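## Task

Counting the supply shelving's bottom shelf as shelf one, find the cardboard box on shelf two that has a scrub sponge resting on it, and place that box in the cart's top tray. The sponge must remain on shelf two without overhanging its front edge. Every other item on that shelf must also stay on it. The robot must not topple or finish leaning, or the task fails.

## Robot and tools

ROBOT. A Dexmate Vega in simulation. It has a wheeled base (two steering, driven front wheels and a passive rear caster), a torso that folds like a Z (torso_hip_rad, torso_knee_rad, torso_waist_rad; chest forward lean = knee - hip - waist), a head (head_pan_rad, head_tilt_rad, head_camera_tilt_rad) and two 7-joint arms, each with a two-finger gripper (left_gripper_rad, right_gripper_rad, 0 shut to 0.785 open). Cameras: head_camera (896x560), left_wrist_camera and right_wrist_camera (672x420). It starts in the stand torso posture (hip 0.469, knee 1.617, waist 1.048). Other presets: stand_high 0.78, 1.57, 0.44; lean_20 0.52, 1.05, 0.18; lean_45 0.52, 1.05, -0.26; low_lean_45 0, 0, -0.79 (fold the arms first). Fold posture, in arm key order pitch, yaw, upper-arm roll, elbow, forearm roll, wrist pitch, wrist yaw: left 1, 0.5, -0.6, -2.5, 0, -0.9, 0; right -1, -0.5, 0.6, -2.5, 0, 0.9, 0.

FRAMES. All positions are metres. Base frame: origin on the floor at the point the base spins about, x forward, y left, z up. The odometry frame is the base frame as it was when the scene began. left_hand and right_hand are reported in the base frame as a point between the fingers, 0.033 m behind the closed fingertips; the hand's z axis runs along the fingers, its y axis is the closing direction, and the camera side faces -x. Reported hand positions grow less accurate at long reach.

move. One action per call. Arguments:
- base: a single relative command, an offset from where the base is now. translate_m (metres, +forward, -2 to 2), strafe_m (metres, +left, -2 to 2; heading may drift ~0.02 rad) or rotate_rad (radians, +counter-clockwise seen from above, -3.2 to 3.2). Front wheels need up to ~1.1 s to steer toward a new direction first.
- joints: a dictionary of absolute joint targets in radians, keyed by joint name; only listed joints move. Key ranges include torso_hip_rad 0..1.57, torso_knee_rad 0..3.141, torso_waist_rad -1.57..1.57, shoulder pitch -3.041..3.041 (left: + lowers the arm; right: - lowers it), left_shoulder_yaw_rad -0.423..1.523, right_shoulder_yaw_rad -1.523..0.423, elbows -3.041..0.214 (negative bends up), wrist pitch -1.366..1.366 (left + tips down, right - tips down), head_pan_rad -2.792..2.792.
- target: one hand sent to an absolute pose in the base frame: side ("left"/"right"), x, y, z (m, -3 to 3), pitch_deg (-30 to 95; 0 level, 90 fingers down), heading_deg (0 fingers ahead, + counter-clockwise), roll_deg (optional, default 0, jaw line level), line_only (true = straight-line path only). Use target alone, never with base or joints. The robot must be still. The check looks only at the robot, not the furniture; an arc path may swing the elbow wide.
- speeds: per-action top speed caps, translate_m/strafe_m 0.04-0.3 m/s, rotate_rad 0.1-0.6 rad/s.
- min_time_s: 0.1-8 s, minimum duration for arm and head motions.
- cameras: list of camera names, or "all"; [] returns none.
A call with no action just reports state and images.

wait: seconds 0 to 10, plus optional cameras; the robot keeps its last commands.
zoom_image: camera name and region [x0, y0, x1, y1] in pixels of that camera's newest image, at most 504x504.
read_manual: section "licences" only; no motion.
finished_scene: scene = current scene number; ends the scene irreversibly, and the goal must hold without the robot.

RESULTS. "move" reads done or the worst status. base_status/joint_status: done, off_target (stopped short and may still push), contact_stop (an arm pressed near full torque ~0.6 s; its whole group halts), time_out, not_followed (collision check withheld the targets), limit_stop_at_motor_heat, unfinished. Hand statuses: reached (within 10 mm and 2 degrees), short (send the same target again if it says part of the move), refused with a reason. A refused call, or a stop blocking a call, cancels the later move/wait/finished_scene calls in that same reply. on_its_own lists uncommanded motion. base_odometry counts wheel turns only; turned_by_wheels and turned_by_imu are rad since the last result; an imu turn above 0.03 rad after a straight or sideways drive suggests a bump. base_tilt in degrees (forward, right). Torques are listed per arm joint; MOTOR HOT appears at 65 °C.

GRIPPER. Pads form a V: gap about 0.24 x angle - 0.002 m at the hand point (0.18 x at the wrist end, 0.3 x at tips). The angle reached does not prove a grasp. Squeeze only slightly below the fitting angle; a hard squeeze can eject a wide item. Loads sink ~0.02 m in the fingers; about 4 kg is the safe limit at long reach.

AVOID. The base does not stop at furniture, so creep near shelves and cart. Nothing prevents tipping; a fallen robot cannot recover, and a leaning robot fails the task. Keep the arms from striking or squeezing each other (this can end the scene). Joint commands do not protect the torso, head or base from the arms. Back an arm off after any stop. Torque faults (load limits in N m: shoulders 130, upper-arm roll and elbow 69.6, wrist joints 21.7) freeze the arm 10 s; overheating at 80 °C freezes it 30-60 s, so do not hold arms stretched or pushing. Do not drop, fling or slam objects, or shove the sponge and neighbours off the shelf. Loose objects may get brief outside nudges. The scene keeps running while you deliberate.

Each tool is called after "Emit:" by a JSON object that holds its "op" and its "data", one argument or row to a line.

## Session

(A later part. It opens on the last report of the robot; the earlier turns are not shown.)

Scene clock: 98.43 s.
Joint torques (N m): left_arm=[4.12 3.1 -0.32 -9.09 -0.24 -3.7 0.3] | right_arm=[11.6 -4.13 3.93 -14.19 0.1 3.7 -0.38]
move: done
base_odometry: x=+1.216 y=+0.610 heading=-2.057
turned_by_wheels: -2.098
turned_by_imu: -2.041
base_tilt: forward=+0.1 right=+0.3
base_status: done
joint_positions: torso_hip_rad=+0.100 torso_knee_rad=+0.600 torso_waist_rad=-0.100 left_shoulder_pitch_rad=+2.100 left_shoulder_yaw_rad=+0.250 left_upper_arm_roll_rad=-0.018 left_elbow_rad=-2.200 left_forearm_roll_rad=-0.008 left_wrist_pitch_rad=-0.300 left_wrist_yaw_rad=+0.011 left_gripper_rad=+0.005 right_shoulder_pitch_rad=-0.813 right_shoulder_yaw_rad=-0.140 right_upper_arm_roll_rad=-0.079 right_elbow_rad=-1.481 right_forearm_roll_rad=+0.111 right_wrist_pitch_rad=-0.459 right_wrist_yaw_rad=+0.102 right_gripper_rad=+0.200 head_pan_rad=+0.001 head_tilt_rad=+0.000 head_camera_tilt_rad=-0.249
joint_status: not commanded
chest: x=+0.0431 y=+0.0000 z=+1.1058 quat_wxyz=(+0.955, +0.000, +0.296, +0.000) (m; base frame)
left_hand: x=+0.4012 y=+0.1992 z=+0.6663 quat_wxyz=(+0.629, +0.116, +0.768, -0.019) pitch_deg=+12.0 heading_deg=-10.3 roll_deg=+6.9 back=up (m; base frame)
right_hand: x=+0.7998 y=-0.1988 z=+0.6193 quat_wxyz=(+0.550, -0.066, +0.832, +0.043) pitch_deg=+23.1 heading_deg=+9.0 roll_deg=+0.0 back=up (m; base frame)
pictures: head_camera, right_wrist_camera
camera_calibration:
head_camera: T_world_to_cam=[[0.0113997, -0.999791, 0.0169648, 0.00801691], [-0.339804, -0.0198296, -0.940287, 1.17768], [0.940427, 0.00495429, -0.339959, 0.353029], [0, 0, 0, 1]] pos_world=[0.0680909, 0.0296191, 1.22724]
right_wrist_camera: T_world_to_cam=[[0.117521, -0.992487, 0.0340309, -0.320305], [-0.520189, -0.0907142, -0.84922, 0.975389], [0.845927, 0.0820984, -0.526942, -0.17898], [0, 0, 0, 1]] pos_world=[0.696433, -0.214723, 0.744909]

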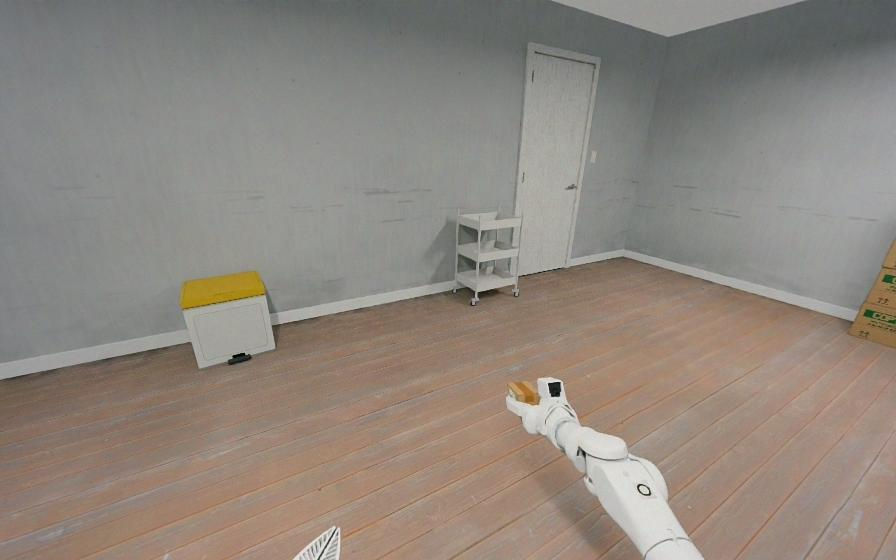

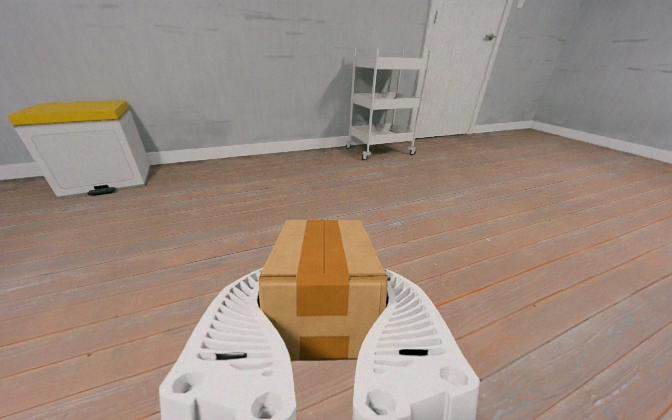

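Emit:
{"op": "move", "data": {
  "base": {"rotate_rad":-0.28},
  "cameras": []
}}

Emit:
{"op": "move", "data": {
  "base": {"translate_m":1.95},
  "joints": {"head_camera_tilt_rad":0.0},
  "cameras": []
}}

Emit:
{"op": "move", "data": {
  "base": {"rotate_rad":0.8},
  "cameras": ["head_camera"]
}}

Emit:
{"op": "move", "data": {
  "target": {"side":"right","x":0.68,"y":-0.22,"z":0.86,"pitch_deg":25,"heading_deg":0},
  "cameras": ["head_camera","right_wrist_camera"]
}}

Scene clock: 101.13 s.
Joint torques (N m): left_arm=[5.12 3.4 0.13 -8.5 -0.24 -3.59 0.22] | right_arm=[11.39 -1.59 4.19 -13.77 -0.19 4.04 -0.44]
move: done
base_odometry: x=+1.216 y=+0.610 heading=-2.336
turned_by_wheels: -0.279
turned_by_imu: -0.271
base_tilt: forward=+0.2 right=+0.3
base_status: done
joint_positions: torso_hip_rad=+0.100 torso_knee_rad=+0.600 torso_waist_rad=-0.100 left_shoulder_pitch_rad=+2.100 left_shoulder_yaw_rad=+0.250 left_upper_arm_roll_rad=-0.018 left_elbow_rad=-2.200 left_forearm_roll_rad=-0.008 left_wrist_pitch_rad=-0.300 left_wrist_yaw_rad=+0.011 left_gripper_rad=+0.005 right_shoulder_pitch_rad=-0.813 right_shoulder_yaw_rad=-0.140 right_upper_arm_roll_rad=-0.079 right_elbow_rad=-1.481 right_forearm_roll_rad=+0.111 right_wrist_pitch_rad=-0.459 right_wrist_yaw_rad=+0.102 right_gripper_rad=+0.200 head_pan_rad=+0.001 head_tilt_rad=+0.000 head_camera_tilt_rad=-0.249
joint_status: not commanded
chest: x=+0.0431 y=+0.0000 z=+1.1058 quat_wxyz=(+0.955, +0.000, +0.296, +0.000) (m; base frame)
left_hand: x=+0.4012 y=+0.1992 z=+0.6663 quat_wxyz=(+0.629, +0.116, +0.768, -0.019) pitch_deg=+12.0 heading_deg=-10.3 roll_deg=+6.9 back=up (m; base frame)
right_hand: x=+0.7998 y=-0.1989 z=+0.6193 quat_wxyz=(+0.550, -0.066, +0.832, +0.043) pitch_deg=+23.1 heading_deg=+9.0 roll_deg=+0.0 back=up (m; base frame)
pictures: none
No camera images: "cameras" was empty.

Scene clock: 109.67 s.
Joint torques (N m): left_arm=[4.6 3.22 -0.35 -9.4 -0.16 -3.49 0.35] | right_arm=[13.56 -2.76 4.65 -13.53 0.19 4.28 -0.06]
move: done
base_odometry: x=-0.139 y=-0.792 heading=-2.337
turned_by_wheels: -0.001
turned_by_imu: -0.009
base_tilt: forward=+0.1 right=+0.3
base_status: done
joint_positions: torso_hip_rad=+0.100 torso_knee_rad=+0.600 torso_waist_rad=-0.100 left_shoulder_pitch_rad=+2.100 left_shoulder_yaw_rad=+0.250 left_upper_arm_roll_rad=-0.018 left_elbow_rad=-2.200 left_forearm_roll_rad=-0.008 left_wrist_pitch_rad=-0.300 left_wrist_yaw_rad=+0.011 left_gripper_rad=+0.005 right_shoulder_pitch_rad=-0.813 right_shoulder_yaw_rad=-0.140 right_upper_arm_roll_rad=-0.079 right_elbow_rad=-1.481 right_forearm_roll_rad=+0.111 right_wrist_pitch_rad=-0.459 right_wrist_yaw_rad=+0.102 right_gripper_rad=+0.200 head_pan_rad=+0.001 head_tilt_rad=+0.000 head_camera_tilt_rad=-0.001
joint_status: all done
chest: x=+0.0432 y=+0.0000 z=+1.1058 quat_wxyz=(+0.955, +0.000, +0.296, +0.000) (m; base frame)
left_hand: x=+0.4012 y=+0.1992 z=+0.6663 quat_wxyz=(+0.629, +0.116, +0.768, -0.019) pitch_deg=+12.0 heading_deg=-10.3 roll_deg=+6.9 back=up (m; base frame)
right_hand: x=+0.7998 y=-0.1989 z=+0.6192 quat_wxyz=(+0.550, -0.066, +0.832, +0.043) pitch_deg=+23.1 heading_deg=+9.0 roll_deg=+0.0 back=up (m; base frame)
pictures: none
No camera images: "cameras" was empty.

Scene clock: 112.57 s.
Joint torques (N m): left_arm=[5.5 1.95 -0.33 -8.97 -0.16 -3.91 0.28] | right_arm=[13.4 -1.39 4.2 -14.33 0.11 3.74 -0.05]
move: done
base_odometry: x=-0.139 y=-0.793 heading=-1.538
turned_by_wheels: +0.799
turned_by_imu: +0.777
base_tilt: forward=+0.2 right=+0.4
base_status: done
joint_positions: torso_hip_rad=+0.100 torso_knee_rad=+0.600 torso_waist_rad=-0.100 left_shoulder_pitch_rad=+2.100 left_shoulder_yaw_rad=+0.250 left_upper_arm_roll_rad=-0.018 left_elbow_rad=-2.200 left_forearm_roll_rad=-0.008 left_wrist_pitch_rad=-0.300 left_wrist_yaw_rad=+0.011 left_gripper_rad=+0.005 right_shoulder_pitch_rad=-0.813 right_shoulder_yaw_rad=-0.140 right_upper_arm_roll_rad=-0.079 right_elbow_rad=-1.481 right_forearm_roll_rad=+0.111 right_wrist_pitch_rad=-0.459 right_wrist_yaw_rad=+0.102 right_gripper_rad=+0.200 head_pan_rad=+0.001 head_tilt_rad=+0.000 head_camera_tilt_rad=-0.001
joint_status: not commanded
chest: x=+0.0432 y=+0.0000 z=+1.1058 quat_wxyz=(+0.955, +0.000, +0.296, +0.000) (m; base frame)
left_hand: x=+0.4012 y=+0.1992 z=+0.6663 quat_wxyz=(+0.629, +0.116, +0.768, -0.019) pitch_deg=+12.0 heading_deg=-10.3 roll_deg=+6.9 back=up (m; base frame)
right_hand: x=+0.7998 y=-0.1989 z=+0.6192 quat_wxyz=(+0.550, -0.065, +0.832, +0.043) pitch_deg=+23.1 heading_deg=+9.0 roll_deg=+0.0 back=up (m; base frame)
pictures: head_camera
camera_calibration:
head_camera: T_world_to_cam=[[0.015337, -0.999787, 0.0138036, 0.0118252], [-0.560703, -0.02003, -0.827775, 1.04667], [0.827875, 0.00495592, -0.560891, 0.619264], [0, 0, 0, 1]] pos_world=[0.0740191, 0.0297186, 1.21359]

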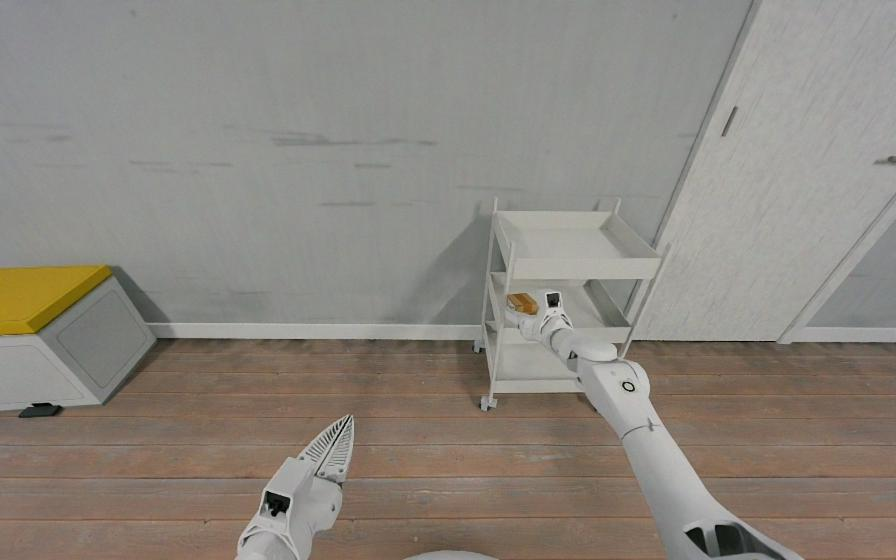

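Scene clock: 120.40 s.
Joint torques (N m): left_arm=[4.6 3.3 -0.52 -8.43 -0.07 -4.19 0.19] | right_arm=[18.68 -2.92 5.91 -11.17 0.15 1.56 -0.19]
move: done
base_odometry: x=-0.139 y=-0.793 heading=-1.538
turned_by_wheels: +0.000
turned_by_imu: +0.002
base_tilt: forward=+0.2 right=+0.3
base_status: not commanded
joint_positions: torso_hip_rad=+0.100 torso_knee_rad=+0.600 torso_waist_rad=-0.100 left_shoulder_pitch_rad=+2.100 left_shoulder_yaw_rad=+0.250 left_upper_arm_roll_rad=-0.018 left_elbow_rad=-2.200 left_forearm_roll_rad=-0.008 left_wrist_pitch_rad=-0.300 left_wrist_yaw_rad=+0.011 left_gripper_rad=+0.005 right_shoulder_pitch_rad=-0.796 right_shoulder_yaw_rad=-0.274 right_upper_arm_roll_rad=+0.061 right_elbow_rad=-2.420 right_forearm_roll_rad=+1.163 right_wrist_pitch_rad=-1.366 right_wrist_yaw_rad=-0.945 right_gripper_rad=+0.200 head_pan_rad=+0.001 head_tilt_rad=+0.000 head_camera_tilt_rad=-0.001
joint_status: not commanded
chest: x=+0.0432 y=+0.0000 z=+1.1058 quat_wxyz=(+0.955, +0.000, +0.296, +0.000) (m; base frame)
left_hand: x=+0.4012 y=+0.1992 z=+0.6663 quat_wxyz=(+0.629, +0.116, +0.768, -0.019) pitch_deg=+12.0 heading_deg=-10.3 roll_deg=+6.9 back=up (m; base frame)
right_hand: x=+0.6801 y=-0.2197 z=+0.8592 quat_wxyz=(+0.537, +0.000, +0.844, +0.000) pitch_deg=+25.0 heading_deg=+0.0 roll_deg=+0.0 back=up (m; base frame)
right_hand_status: reached (straight line, planned for 6.3 s): 1 mm and 0.1 deg off.
pictures: head_camera, right_wrist_camera
camera_calibration:
head_camera: T_world_to_cam=[[0.015337, -0.999787, 0.0138036, 0.0118252], [-0.560703, -0.02003, -0.827775, 1.04667], [0.827875, 0.00495592, -0.560891, 0.619264], [0, 0, 0, 1]] pos_world=[0.0740191, 0.0297186, 1.21359]
right_wrist_camera: T_world_to_cam=[[-0.0378195, -0.998664, 0.0352069, -0.231906], [-0.556916, -0.008189, -0.830528, 1.14199], [0.829707, -0.0510174, -0.555863, 0.0570787], [0, 0, 0, 1]] pos_world=[0.579866, -0.219332, 0.988352]

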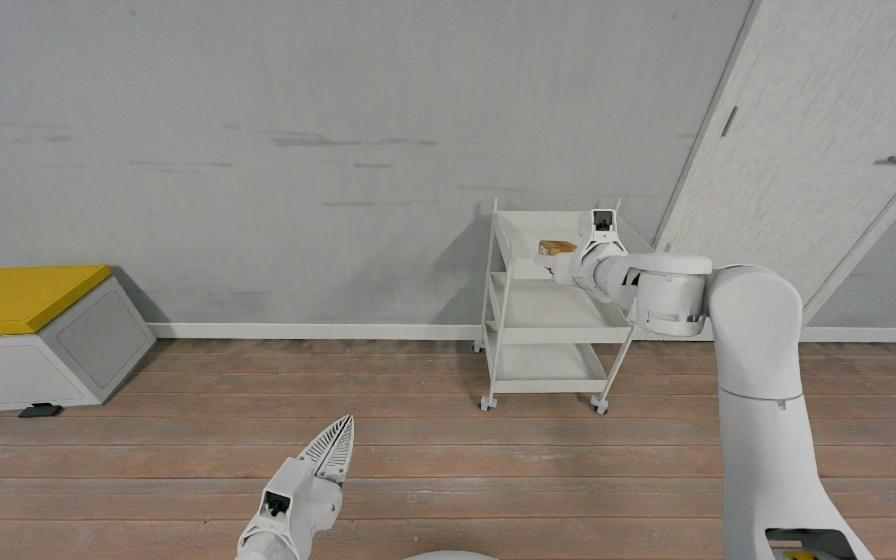

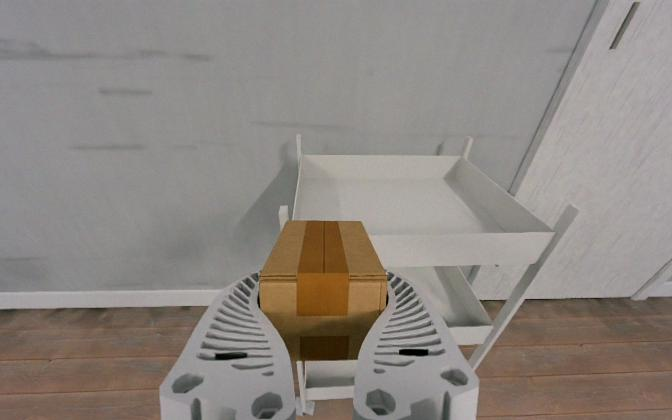

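Emit:
{"op": "move", "data": {
  "base": {"strafe_m":-0.145},
  "cameras": []
}}

Emit:
{"op": "move", "data": {
  "base": {"translate_m":0.43},
  "speeds": {"translate_m":0.2},
  "cameras": ["head_camera","right_wrist_camera"]
}}

Scene clock: 123.30 s.
Joint torques (N m): left_arm=[4.09 3.48 -0.5 -8.92 -0.14 -3.07 0.43] | right_arm=[19.12 -2.26 4.94 -10.8 -0.05 2.93 -0.51]
move: done
base_odometry: x=-0.284 y=-0.797 heading=-1.539
turned_by_wheels: -0.001
turned_by_imu: -0.001
base_tilt: forward=+0.2 right=+0.3
base_status: done
joint_positions: torso_hip_rad=+0.100 torso_knee_rad=+0.600 torso_waist_rad=-0.100 left_shoulder_pitch_rad=+2.100 left_shoulder_yaw_rad=+0.250 left_upper_arm_roll_rad=-0.018 left_elbow_rad=-2.200 left_forearm_roll_rad=-0.008 left_wrist_pitch_rad=-0.300 left_wrist_yaw_rad=+0.011 left_gripper_rad=+0.005 right_shoulder_pitch_rad=-0.796 right_shoulder_yaw_rad=-0.275 right_upper_arm_roll_rad=+0.061 right_elbow_rad=-2.420 right_forearm_roll_rad=+1.169 right_wrist_pitch_rad=-1.366 right_wrist_yaw_rad=-0.949 right_gripper_rad=+0.200 head_pan_rad=+0.001 head_tilt_rad=+0.000 head_camera_tilt_rad=-0.001
joint_status: not commanded
chest: x=+0.0432 y=+0.0000 z=+1.1058 quat_wxyz=(+0.955, +0.000, +0.296, +0.000) (m; base frame)
left_hand: x=+0.4012 y=+0.1992 z=+0.6663 quat_wxyz=(+0.629, +0.116, +0.768, -0.019) pitch_deg=+12.0 heading_deg=-10.3 roll_deg=+6.9 back=up (m; base frame)
right_hand: x=+0.6799 y=-0.2198 z=+0.8594 quat_wxyz=(+0.537, +0.000, +0.844, +0.000) pitch_deg=+25.1 heading_deg=+0.0 roll_deg=+0.0 back=up (m; base frame)
pictures: none
No camera images: "cameras" was empty.

Scene clock: 127.13 s.
Joint torques (N m): left_arm=[5.88 3.01 -0.36 -10.33 -0.15 -3.81 0.41] | right_arm=[21.38 -2.18 5.26 -9.74 0.21 2.67 -0.02]
move: done
base_odometry: x=-0.271 y=-1.227 heading=-1.538
turned_by_wheels: +0.001
turned_by_imu: +0.000
base_tilt: forward=+0.1 right=+0.3
base_status: done
joint_positions: torso_hip_rad=+0.100 torso_knee_rad=+0.600 torso_waist_rad=-0.100 left_shoulder_pitch_rad=+2.100 left_shoulder_yaw_rad=+0.250 left_upper_arm_roll_rad=-0.018 left_elbow_rad=-2.200 left_forearm_roll_rad=-0.008 left_wrist_pitch_rad=-0.300 left_wrist_yaw_rad=+0.011 left_gripper_rad=+0.005 right_shoulder_pitch_rad=-0.796 right_shoulder_yaw_rad=-0.275 right_upper_arm_roll_rad=+0.061 right_elbow_rad=-2.420 right_forearm_roll_rad=+1.169 right_wrist_pitch_rad=-1.366 right_wrist_yaw_rad=-0.950 right_gripper_rad=+0.200 head_pan_rad=+0.001 head_tilt_rad=+0.000 head_camera_tilt_rad=-0.001
joint_status: not commanded
chest: x=+0.0432 y=+0.0000 z=+1.1058 quat_wxyz=(+0.955, +0.000, +0.296, +0.000) (m; base frame)
left_hand: x=+0.4012 y=+0.1992 z=+0.6663 quat_wxyz=(+0.629, +0.116, +0.768, -0.019) pitch_deg=+12.0 heading_deg=-10.3 roll_deg=+6.9 back=up (m; base frame)
right_hand: x=+0.6799 y=-0.2198 z=+0.8595 quat_wxyz=(+0.537, +0.000, +0.844, +0.000) pitch_deg=+25.1 heading_deg=+0.0 roll_deg=+0.0 back=up (m; base frame)
pictures: head_camera, right_wrist_camera
camera_calibration:
head_camera: T_world_to_cam=[[0.015337, -0.999787, 0.0138036, 0.0118252], [-0.560703, -0.02003, -0.827775, 1.04667], [0.827875, 0.00495592, -0.560891, 0.619264], [0, 0, 0, 1]] pos_world=[0.0740191, 0.0297186, 1.21359]
right_wrist_camera: T_world_to_cam=[[-0.0379265, -0.998653, 0.0354088, -0.232059], [-0.557037, -0.00828986, -0.830447, 1.1421], [0.829621, -0.0512199, -0.555972, 0.057525], [0, 0, 0, 1]] pos_world=[0.579666, -0.219332, 0.988652]

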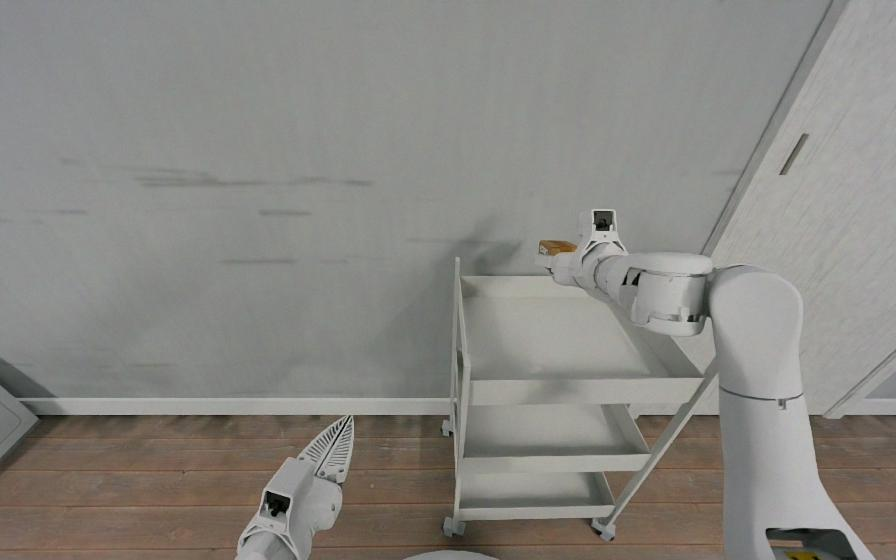

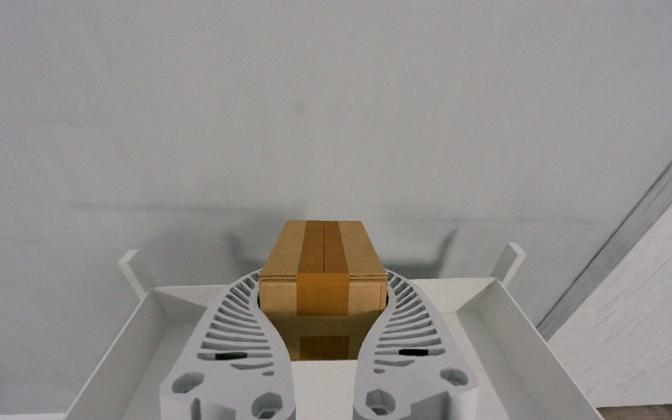

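Emit:
{"op": "move", "data": {
  "target": {"side":"right","x":0.70,"y":-0.23,"z":0.77,"pitch_deg":26,"heading_deg":0},
  "cameras": []
}}

Emit:
{"op": "move", "data": {
  "target": {"side":"right","x":0.71,"y":-0.23,"z":0.70,"pitch_deg":26,"heading_deg":0},
  "cameras": ["head_camera","right_wrist_camera"]
}}

Emit:
{"op": "move", "data": {
  "target": {"side":"right","x":0.71,"y":-0.23,"z":0.685,"pitch_deg":26,"heading_deg":0},
  "cameras": ["right_wrist_camera"]
}}

Scene clock: 130.67 s.
Joint torques (N m): left_arm=[4.53 3.3 -0.5 -8.96 -0.19 -3.5 0.37] | right_arm=[7.05 -4.69 2.05 -8.06 -0.46 2.92 0.2]
move: done
base_odometry: x=-0.271 y=-1.227 heading=-1.538
turned_by_wheels: +0.000
turned_by_imu: +0.001
base_tilt: forward=+0.1 right=+0.3
base_status: not commanded
joint_positions: torso_hip_rad=+0.100 torso_knee_rad=+0.600 torso_waist_rad=-0.100 left_shoulder_pitch_rad=+2.100 left_shoulder_yaw_rad=+0.250 left_upper_arm_roll_rad=-0.018 left_elbow_rad=-2.200 left_forearm_roll_rad=-0.008 left_wrist_pitch_rad=-0.300 left_wrist_yaw_rad=+0.011 left_gripper_rad=+0.005 right_shoulder_pitch_rad=-0.937 right_shoulder_yaw_rad=-0.460 right_upper_arm_roll_rad=-0.073 right_elbow_rad=-2.266 right_forearm_roll_rad=+0.917 right_wrist_pitch_rad=-1.005 right_wrist_yaw_rad=-0.675 right_gripper_rad=+0.200 head_pan_rad=+0.001 head_tilt_rad=+0.000 head_camera_tilt_rad=-0.001
joint_status: not commanded
chest: x=+0.0432 y=+0.0000 z=+1.1058 quat_wxyz=(+0.955, +0.000, +0.296, +0.000) (m; base frame)
left_hand: x=+0.4012 y=+0.1992 z=+0.6663 quat_wxyz=(+0.629, +0.116, +0.768, -0.019) pitch_deg=+12.0 heading_deg=-10.3 roll_deg=+6.9 back=up (m; base frame)
right_hand: x=+0.6997 y=-0.2298 z=+0.7713 quat_wxyz=(+0.530, +0.000, +0.848, +0.000) pitch_deg=+26.0 heading_deg=+0.0 roll_deg=+0.0 back=up (m; base frame)
right_hand_status: reached (straight line, planned for 1.5 s): 1 mm and 0.0 deg off.
pictures: none
No camera images: "cameras" was empty.

Scene clock: 133.23 s.
Joint torques (N m): left_arm=[4.01 4.23 0.03 -9.58 -0.17 -3.43 0.29] | right_arm=[5.44 -2.75 1.94 -5.57 -0.87 2.23 0.26]
move: done
base_odometry: x=-0.271 y=-1.227 heading=-1.538
turned_by_wheels: +0.000
turned_by_imu: +0.001
base_tilt: forward=+0.2 right=+0.3
base_status: not commanded
joint_positions: torso_hip_rad=+0.100 torso_knee_rad=+0.600 torso_waist_rad=-0.100 left_shoulder_pitch_rad=+2.100 left_shoulder_yaw_rad=+0.250 left_upper_arm_roll_rad=-0.018 left_elbow_rad=-2.200 left_forearm_roll_rad=-0.008 left_wrist_pitch_rad=-0.300 left_wrist_yaw_rad=+0.011 left_gripper_rad=+0.005 right_shoulder_pitch_rad=-0.992 right_shoulder_yaw_rad=-0.495 right_upper_arm_roll_rad=-0.180 right_elbow_rad=-2.098 right_forearm_roll_rad=+0.765 right_wrist_pitch_rad=-0.764 right_wrist_yaw_rad=-0.547 right_gripper_rad=+0.200 head_pan_rad=+0.001 head_tilt_rad=+0.000 head_camera_tilt_rad=-0.001
joint_status: not commanded
chest: x=+0.0432 y=+0.0000 z=+1.1058 quat_wxyz=(+0.955, +0.000, +0.296, +0.000) (m; base frame)
left_hand: x=+0.4012 y=+0.1992 z=+0.6663 quat_wxyz=(+0.629, +0.116, +0.768, -0.019) pitch_deg=+12.0 heading_deg=-10.3 roll_deg=+6.9 back=up (m; base frame)
right_hand: x=+0.7099 y=-0.2301 z=+0.7016 quat_wxyz=(+0.530, +0.000, +0.848, +0.000) pitch_deg=+26.0 heading_deg=+0.0 roll_deg=+0.0 back=up (m; base frame)
right_hand_status: reached (straight line, planned for 1.1 s): 2 mm and 0.0 deg off.
pictures: head_camera, right_wrist_camera
camera_calibration:
head_camera: T_world_to_cam=[[0.015337, -0.999787, 0.0138036, 0.0118252], [-0.560703, -0.02003, -0.827775, 1.04667], [0.827875, 0.00495592, -0.560891, 0.619264], [0, 0, 0, 1]] pos_world=[0.0740191, 0.0297186, 1.21359]
right_wrist_camera: T_world_to_cam=[[-0.0381085, -0.998639, 0.0355965, -0.235534], [-0.570792, -0.00748512, -0.821061, 1.03105], [0.82021, -0.0516076, -0.56973, -0.0394329], [0, 0, 0, 1]] pos_world=[0.611882, -0.229531, 0.832472]

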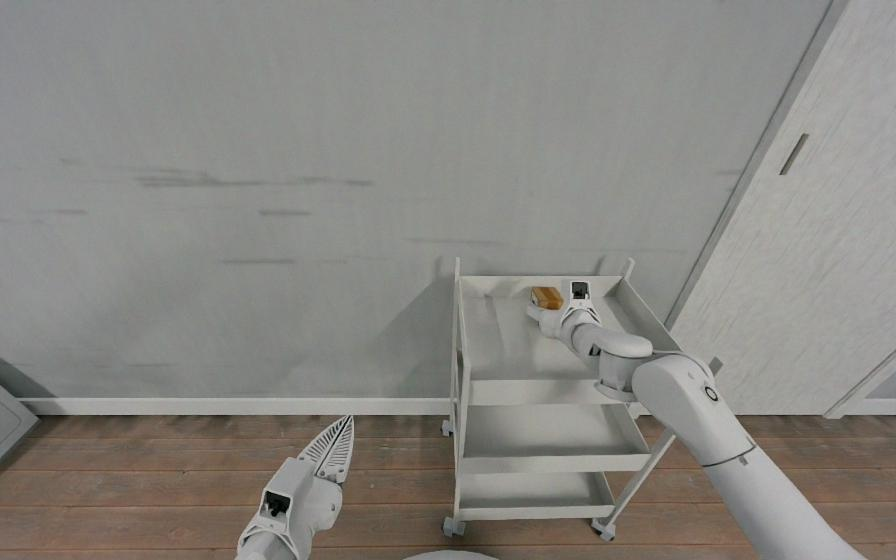

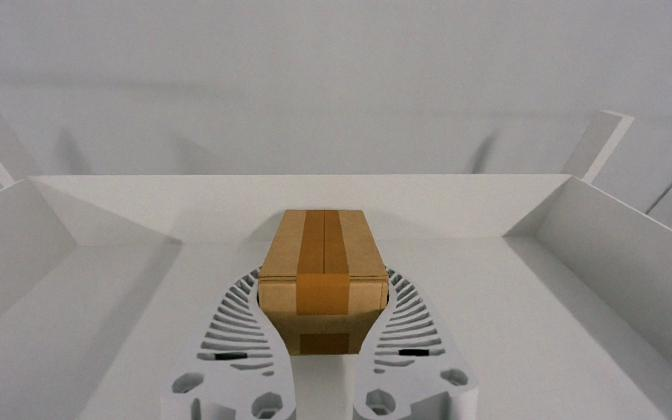

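Scene clock: 134.67 s.
Joint torques (N m): left_arm=[5.06 3.53 -0.32 -9.56 -0.15 -4.11 0.22] | right_arm=[2.01 -4.89 1.15 -2.47 -0.24 1.33 -0.1]
move: done
base_odometry: x=-0.271 y=-1.227 heading=-1.538
turned_by_wheels: +0.000
turned_by_imu: +0.000
base_tilt: forward=+0.1 right=+0.3
base_status: not commanded
joint_positions: torso_hip_rad=+0.100 torso_knee_rad=+0.600 torso_waist_rad=-0.100 left_shoulder_pitch_rad=+2.100 left_shoulder_yaw_rad=+0.250 left_upper_arm_roll_rad=-0.018 left_elbow_rad=-2.200 left_forearm_roll_rad=-0.008 left_wrist_pitch_rad=-0.300 left_wrist_yaw_rad=+0.011 left_gripper_rad=+0.005 right_shoulder_pitch_rad=-1.002 right_shoulder_yaw_rad=-0.497 right_upper_arm_roll_rad=-0.200 right_elbow_rad=-2.062 right_forearm_roll_rad=+0.738 right_wrist_pitch_rad=-0.715 right_wrist_yaw_rad=-0.526 right_gripper_rad=+0.200 head_pan_rad=+0.001 head_tilt_rad=+0.000 head_camera_tilt_rad=-0.001
joint_status: not commanded
chest: x=+0.0431 y=+0.0000 z=+1.1059 quat_wxyz=(+0.955, +0.000, +0.296, +0.000) (m; base frame)
left_hand: x=+0.4012 y=+0.1992 z=+0.6663 quat_wxyz=(+0.629, +0.116, +0.768, -0.019) pitch_deg=+12.0 heading_deg=-10.3 roll_deg=+6.9 back=up (m; base frame)
right_hand: x=+0.7102 y=-0.2301 z=+0.6873 quat_wxyz=(+0.530, +0.000, +0.848, +0.000) pitch_deg=+25.9 heading_deg=+0.0 roll_deg=+0.0 back=up (m; base frame)
right_hand_status: reached (straight line, planned for 0.5 s): 2 mm and 0.1 deg off.
pictures: right_wrist_camera
camera_calibration:
right_wrist_camera: T_world_to_cam=[[-0.0378972, -0.998642, 0.0357484, -0.235272], [-0.569913, -0.00778582, -0.821668, 1.01917], [0.82083, -0.0515124, -0.568844, -0.0488014], [0, 0, 0, 1]] pos_world=[0.611981, -0.229531, 0.818071]

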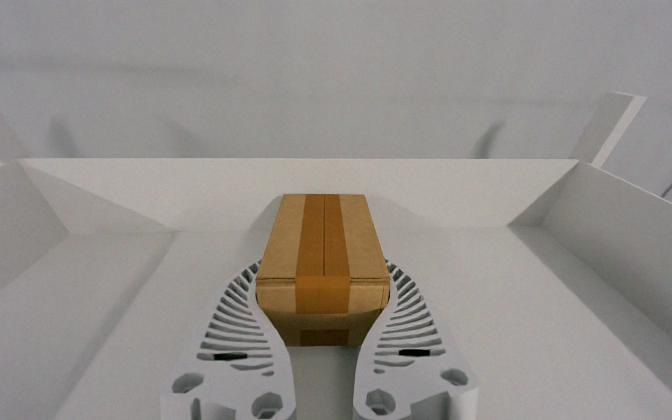

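Box nose is in contact. One more small lowering, then release.

Emit:
{"op": "move", "data": {
  "target": {"side":"right","x":0.71,"y":-0.23,"z":0.678,"pitch_deg":24,"heading_deg":0},
  "cameras": []
}}

Emit:
{"op": "move", "data": {
  "joints": {"right_gripper_rad":0.27},
  "cameras": []
}}

Emit:
{"op": "move", "data": {
  "joints": {"right_gripper_rad":0.5},
  "cameras": ["right_wrist_camera"]
}}

Emit:
{"op": "move", "data": {
  "target": {"side":"right","x":0.68,"y":-0.23,"z":0.82,"pitch_deg":26,"heading_deg":0},
  "cameras": ["right_wrist_camera","head_camera"]
}}

Scene clock: 136.80 s.
Joint torques (N m): left_arm=[5.56 3.62 -0.28 -9.11 -0.09 -3.43 0.25] | right_arm=[2.14 -5.26 0.79 0.36 -0.31 -0.54 -0.36]
move: done
base_odometry: x=-0.271 y=-1.227 heading=-1.538
turned_by_wheels: +0.000
turned_by_imu: +0.001
base_tilt: forward=+0.1 right=+0.3
base_status: not commanded
joint_positions: torso_hip_rad=+0.100 torso_knee_rad=+0.600 torso_waist_rad=-0.100 left_shoulder_pitch_rad=+2.100 left_shoulder_yaw_rad=+0.250 left_upper_arm_roll_rad=-0.018 left_elbow_rad=-2.200 left_forearm_roll_rad=-0.008 left_wrist_pitch_rad=-0.300 left_wrist_yaw_rad=+0.011 left_gripper_rad=+0.005 right_shoulder_pitch_rad=-1.031 right_shoulder_yaw_rad=-0.502 right_upper_arm_roll_rad=-0.223 right_elbow_rad=-2.029 right_forearm_roll_rad=+0.689 right_wrist_pitch_rad=-0.620 right_wrist_yaw_rad=-0.495 right_gripper_rad=+0.200 head_pan_rad=+0.001 head_tilt_rad=+0.000 head_camera_tilt_rad=-0.001
joint_status: not commanded
chest: x=+0.0430 y=+0.0000 z=+1.1059 quat_wxyz=(+0.955, +0.000, +0.296, +0.000) (m; base frame)
left_hand: x=+0.4012 y=+0.1992 z=+0.6664 quat_wxyz=(+0.629, +0.116, +0.768, -0.019) pitch_deg=+12.0 heading_deg=-10.3 roll_deg=+6.9 back=up (m; base frame)
right_hand: x=+0.7103 y=-0.2299 z=+0.6795 quat_wxyz=(+0.545, +0.000, +0.839, +0.000) pitch_deg=+24.0 heading_deg=+0.0 roll_deg=+0.0 back=up (m; base frame)
right_hand_status: reached (straight line, planned for 0.6 s): 2 mm and 0.0 deg off.
pictures: none
No camera images: "cameras" was empty.

Scene clock: 137.33 s.
Joint torques (N m): left_arm=[4.79 3.79 -0.23 -8.99 -0.21 -3.83 0.11] | right_arm=[-0.67 -4.16 0.62 -2.39 0.15 -0.13 0.12]
move: done
base_odometry: x=-0.271 y=-1.227 heading=-1.538
turned_by_wheels: +0.000
turned_by_imu: +0.000
base_tilt: forward=+0.1 right=+0.4
base_status: not commanded
joint_positions: torso_hip_rad=+0.100 torso_knee_rad=+0.600 torso_waist_rad=-0.100 left_shoulder_pitch_rad=+2.100 left_shoulder_yaw_rad=+0.250 left_upper_arm_roll_rad=-0.018 left_elbow_rad=-2.200 left_forearm_roll_rad=-0.008 left_wrist_pitch_rad=-0.300 left_wrist_yaw_rad=+0.011 left_gripper_rad=+0.005 right_shoulder_pitch_rad=-1.032 right_shoulder_yaw_rad=-0.502 right_upper_arm_roll_rad=-0.223 right_elbow_rad=-2.028 right_forearm_roll_rad=+0.687 right_wrist_pitch_rad=-0.616 right_wrist_yaw_rad=-0.494 right_gripper_rad=+0.270 head_pan_rad=+0.001 head_tilt_rad=+0.000 head_camera_tilt_rad=-0.001
joint_status: all done
chest: x=+0.0430 y=+0.0000 z=+1.1059 quat_wxyz=(+0.955, +0.000, +0.296, +0.000) (m; base frame)
left_hand: x=+0.4012 y=+0.1992 z=+0.6664 quat_wxyz=(+0.629, +0.116, +0.768, -0.019) pitch_deg=+12.0 heading_deg=-10.3 roll_deg=+6.9 back=up (m; base frame)
right_hand: x=+0.7104 y=-0.2301 z=+0.6792 quat_wxyz=(+0.545, +0.000, +0.838, +0.000) pitch_deg=+23.9 heading_deg=+0.0 roll_deg=+0.0 back=up (m; base frame)
pictures: none
No camera images: "cameras" was empty.

Scene clock: 138.07 s.
Joint torques (N m): left_arm=[4.61 3.19 -0.07 -8.87 -0.22 -3.66 0.29] | right_arm=[-0.77 -4.5 -0.64 -2.67 -0.14 0.01 0.05]
move: done
base_odometry: x=-0.271 y=-1.227 heading=-1.538
turned_by_wheels: +0.000
turned_by_imu: +0.000
base_tilt: forward=+0.1 right=+0.3
base_status: not commanded
joint_positions: torso_hip_rad=+0.100 torso_knee_rad=+0.600 torso_waist_rad=-0.100 left_shoulder_pitch_rad=+2.100 left_shoulder_yaw_rad=+0.250 left_upper_arm_roll_rad=-0.018 left_elbow_rad=-2.200 left_forearm_roll_rad=-0.008 left_wrist_pitch_rad=-0.300 left_wrist_yaw_rad=+0.011 left_gripper_rad=+0.005 right_shoulder_pitch_rad=-1.032 right_shoulder_yaw_rad=-0.502 right_upper_arm_roll_rad=-0.224 right_elbow_rad=-2.027 right_forearm_roll_rad=+0.686 right_wrist_pitch_rad=-0.615 right_wrist_yaw_rad=-0.494 right_gripper_rad=+0.500 head_pan_rad=+0.001 head_tilt_rad=+0.000 head_camera_tilt_rad=-0.001
joint_status: all done
chest: x=+0.0430 y=+0.0000 z=+1.1059 quat_wxyz=(+0.955, +0.000, +0.296, +0.000) (m; base frame)
left_hand: x=+0.4012 y=+0.1992 z=+0.6664 quat_wxyz=(+0.629, +0.116, +0.768, -0.019) pitch_deg=+12.0 heading_deg=-10.3 roll_deg=+6.9 back=up (m; base frame)
right_hand: x=+0.7103 y=-0.2301 z=+0.6790 quat_wxyz=(+0.545, +0.000, +0.838, +0.000) pitch_deg=+23.9 heading_deg=+0.0 roll_deg=+0.0 back=up (m; base frame)
pictures: right_wrist_camera
camera_calibration:
right_wrist_camera: T_world_to_cam=[[-0.0392564, -0.998631, 0.0345734, -0.23334], [-0.540466, -0.00788163, -0.841329, 1.00485], [0.840449, -0.0517132, -0.539417, -0.087595], [0, 0, 0, 1]] pos_world=[0.607547, -0.229631, 0.806227]

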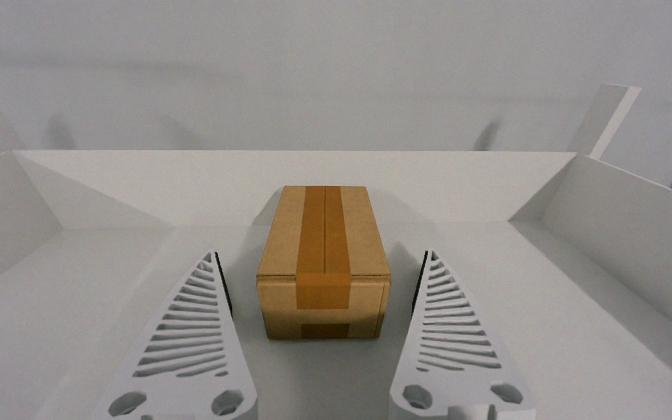

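Scene clock: 141.83 s.
Joint torques (N m): left_arm=[5.39 4.19 -0.51 -8.88 -0.14 -3.74 0.33] | right_arm=[19.2 0.67 6.55 -10.65 -0.12 2.06 -0.01]
move: done
base_odometry: x=-0.271 y=-1.227 heading=-1.538
turned_by_wheels: +0.000
turned_by_imu: +0.001
base_tilt: forward=+0.2 right=+0.3
base_status: not commanded
joint_positions: torso_hip_rad=+0.100 torso_knee_rad=+0.600 torso_waist_rad=-0.100 left_shoulder_pitch_rad=+2.100 left_shoulder_yaw_rad=+0.250 left_upper_arm_roll_rad=-0.018 left_elbow_rad=-2.200 left_forearm_roll_rad=-0.008 left_wrist_pitch_rad=-0.300 left_wrist_yaw_rad=+0.011 left_gripper_rad=+0.005 right_shoulder_pitch_rad=-0.894 right_shoulder_yaw_rad=-0.387 right_upper_arm_roll_rad=+0.026 right_elbow_rad=-2.386 right_forearm_roll_rad=+1.067 right_wrist_pitch_rad=-1.206 right_wrist_yaw_rad=-0.811 right_gripper_rad=+0.500 head_pan_rad=+0.001 head_tilt_rad=+0.000 head_camera_tilt_rad=-0.001
joint_status: not commanded
chest: x=+0.0430 y=+0.0000 z=+1.1059 quat_wxyz=(+0.955, +0.000, +0.296, +0.000) (m; base frame)
left_hand: x=+0.4012 y=+0.1992 z=+0.6664 quat_wxyz=(+0.629, +0.116, +0.768, -0.019) pitch_deg=+12.0 heading_deg=-10.3 roll_deg=+6.9 back=up (m; base frame)
right_hand: x=+0.6802 y=-0.2299 z=+0.8181 quat_wxyz=(+0.529, +0.000, +0.848, +0.000) pitch_deg=+26.1 heading_deg=+0.0 roll_deg=+0.0 back=up (m; base frame)
right_hand_status: reached (straight line, planned for 2.2 s): 2 mm and 0.1 deg off.
pictures: head_camera, right_wrist_camera
camera_calibration:
head_camera: T_world_to_cam=[[0.0153342, -0.999787, 0.0138084, 0.0118226], [-0.560473, -0.0200311, -0.827931, 1.04674], [0.828031, 0.00495644, -0.56066, 0.619137], [0, 0, 0, 1]] pos_world=[0.0738202, 0.0297186, 1.21359]
right_wrist_camera: T_world_to_cam=[[-0.0377031, -0.998653, 0.0356397, -0.240993], [-0.571869, -0.00768472, -0.820309, 1.10976], [0.819478, -0.0513094, -0.570809, 0.0527991], [0, 0, 0, 1]] pos_world=[0.582283, -0.229432, 0.949074]

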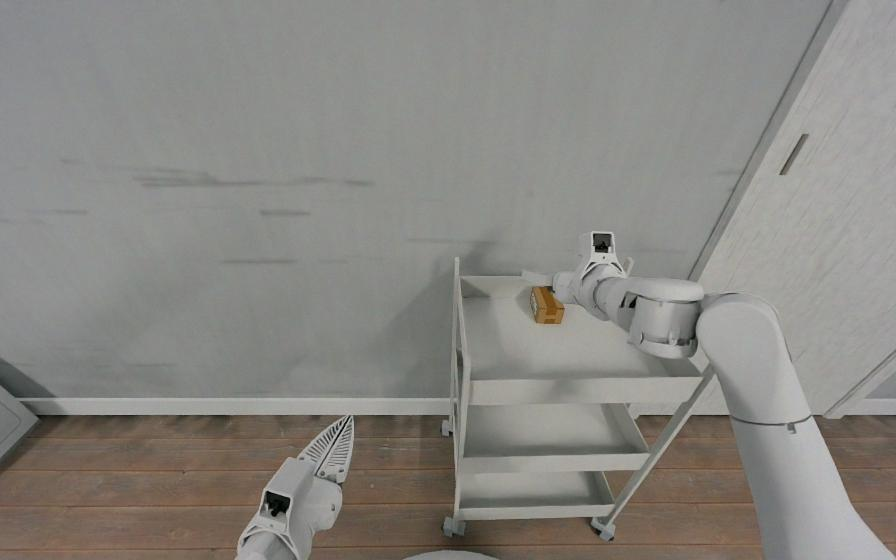

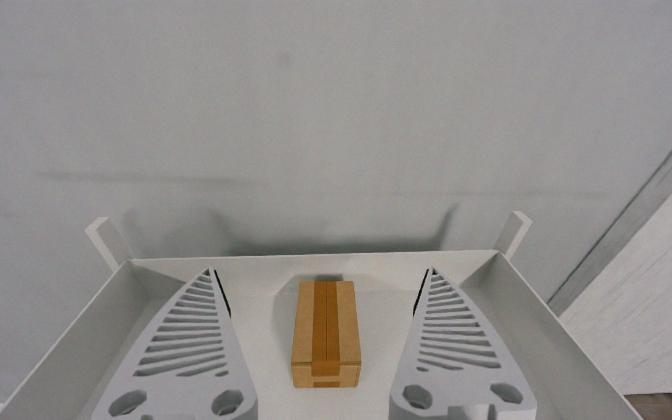

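Emit:
{"op": "finished_scene", "data": {
  "scene": 2
}}

The scene is finished: the task was done.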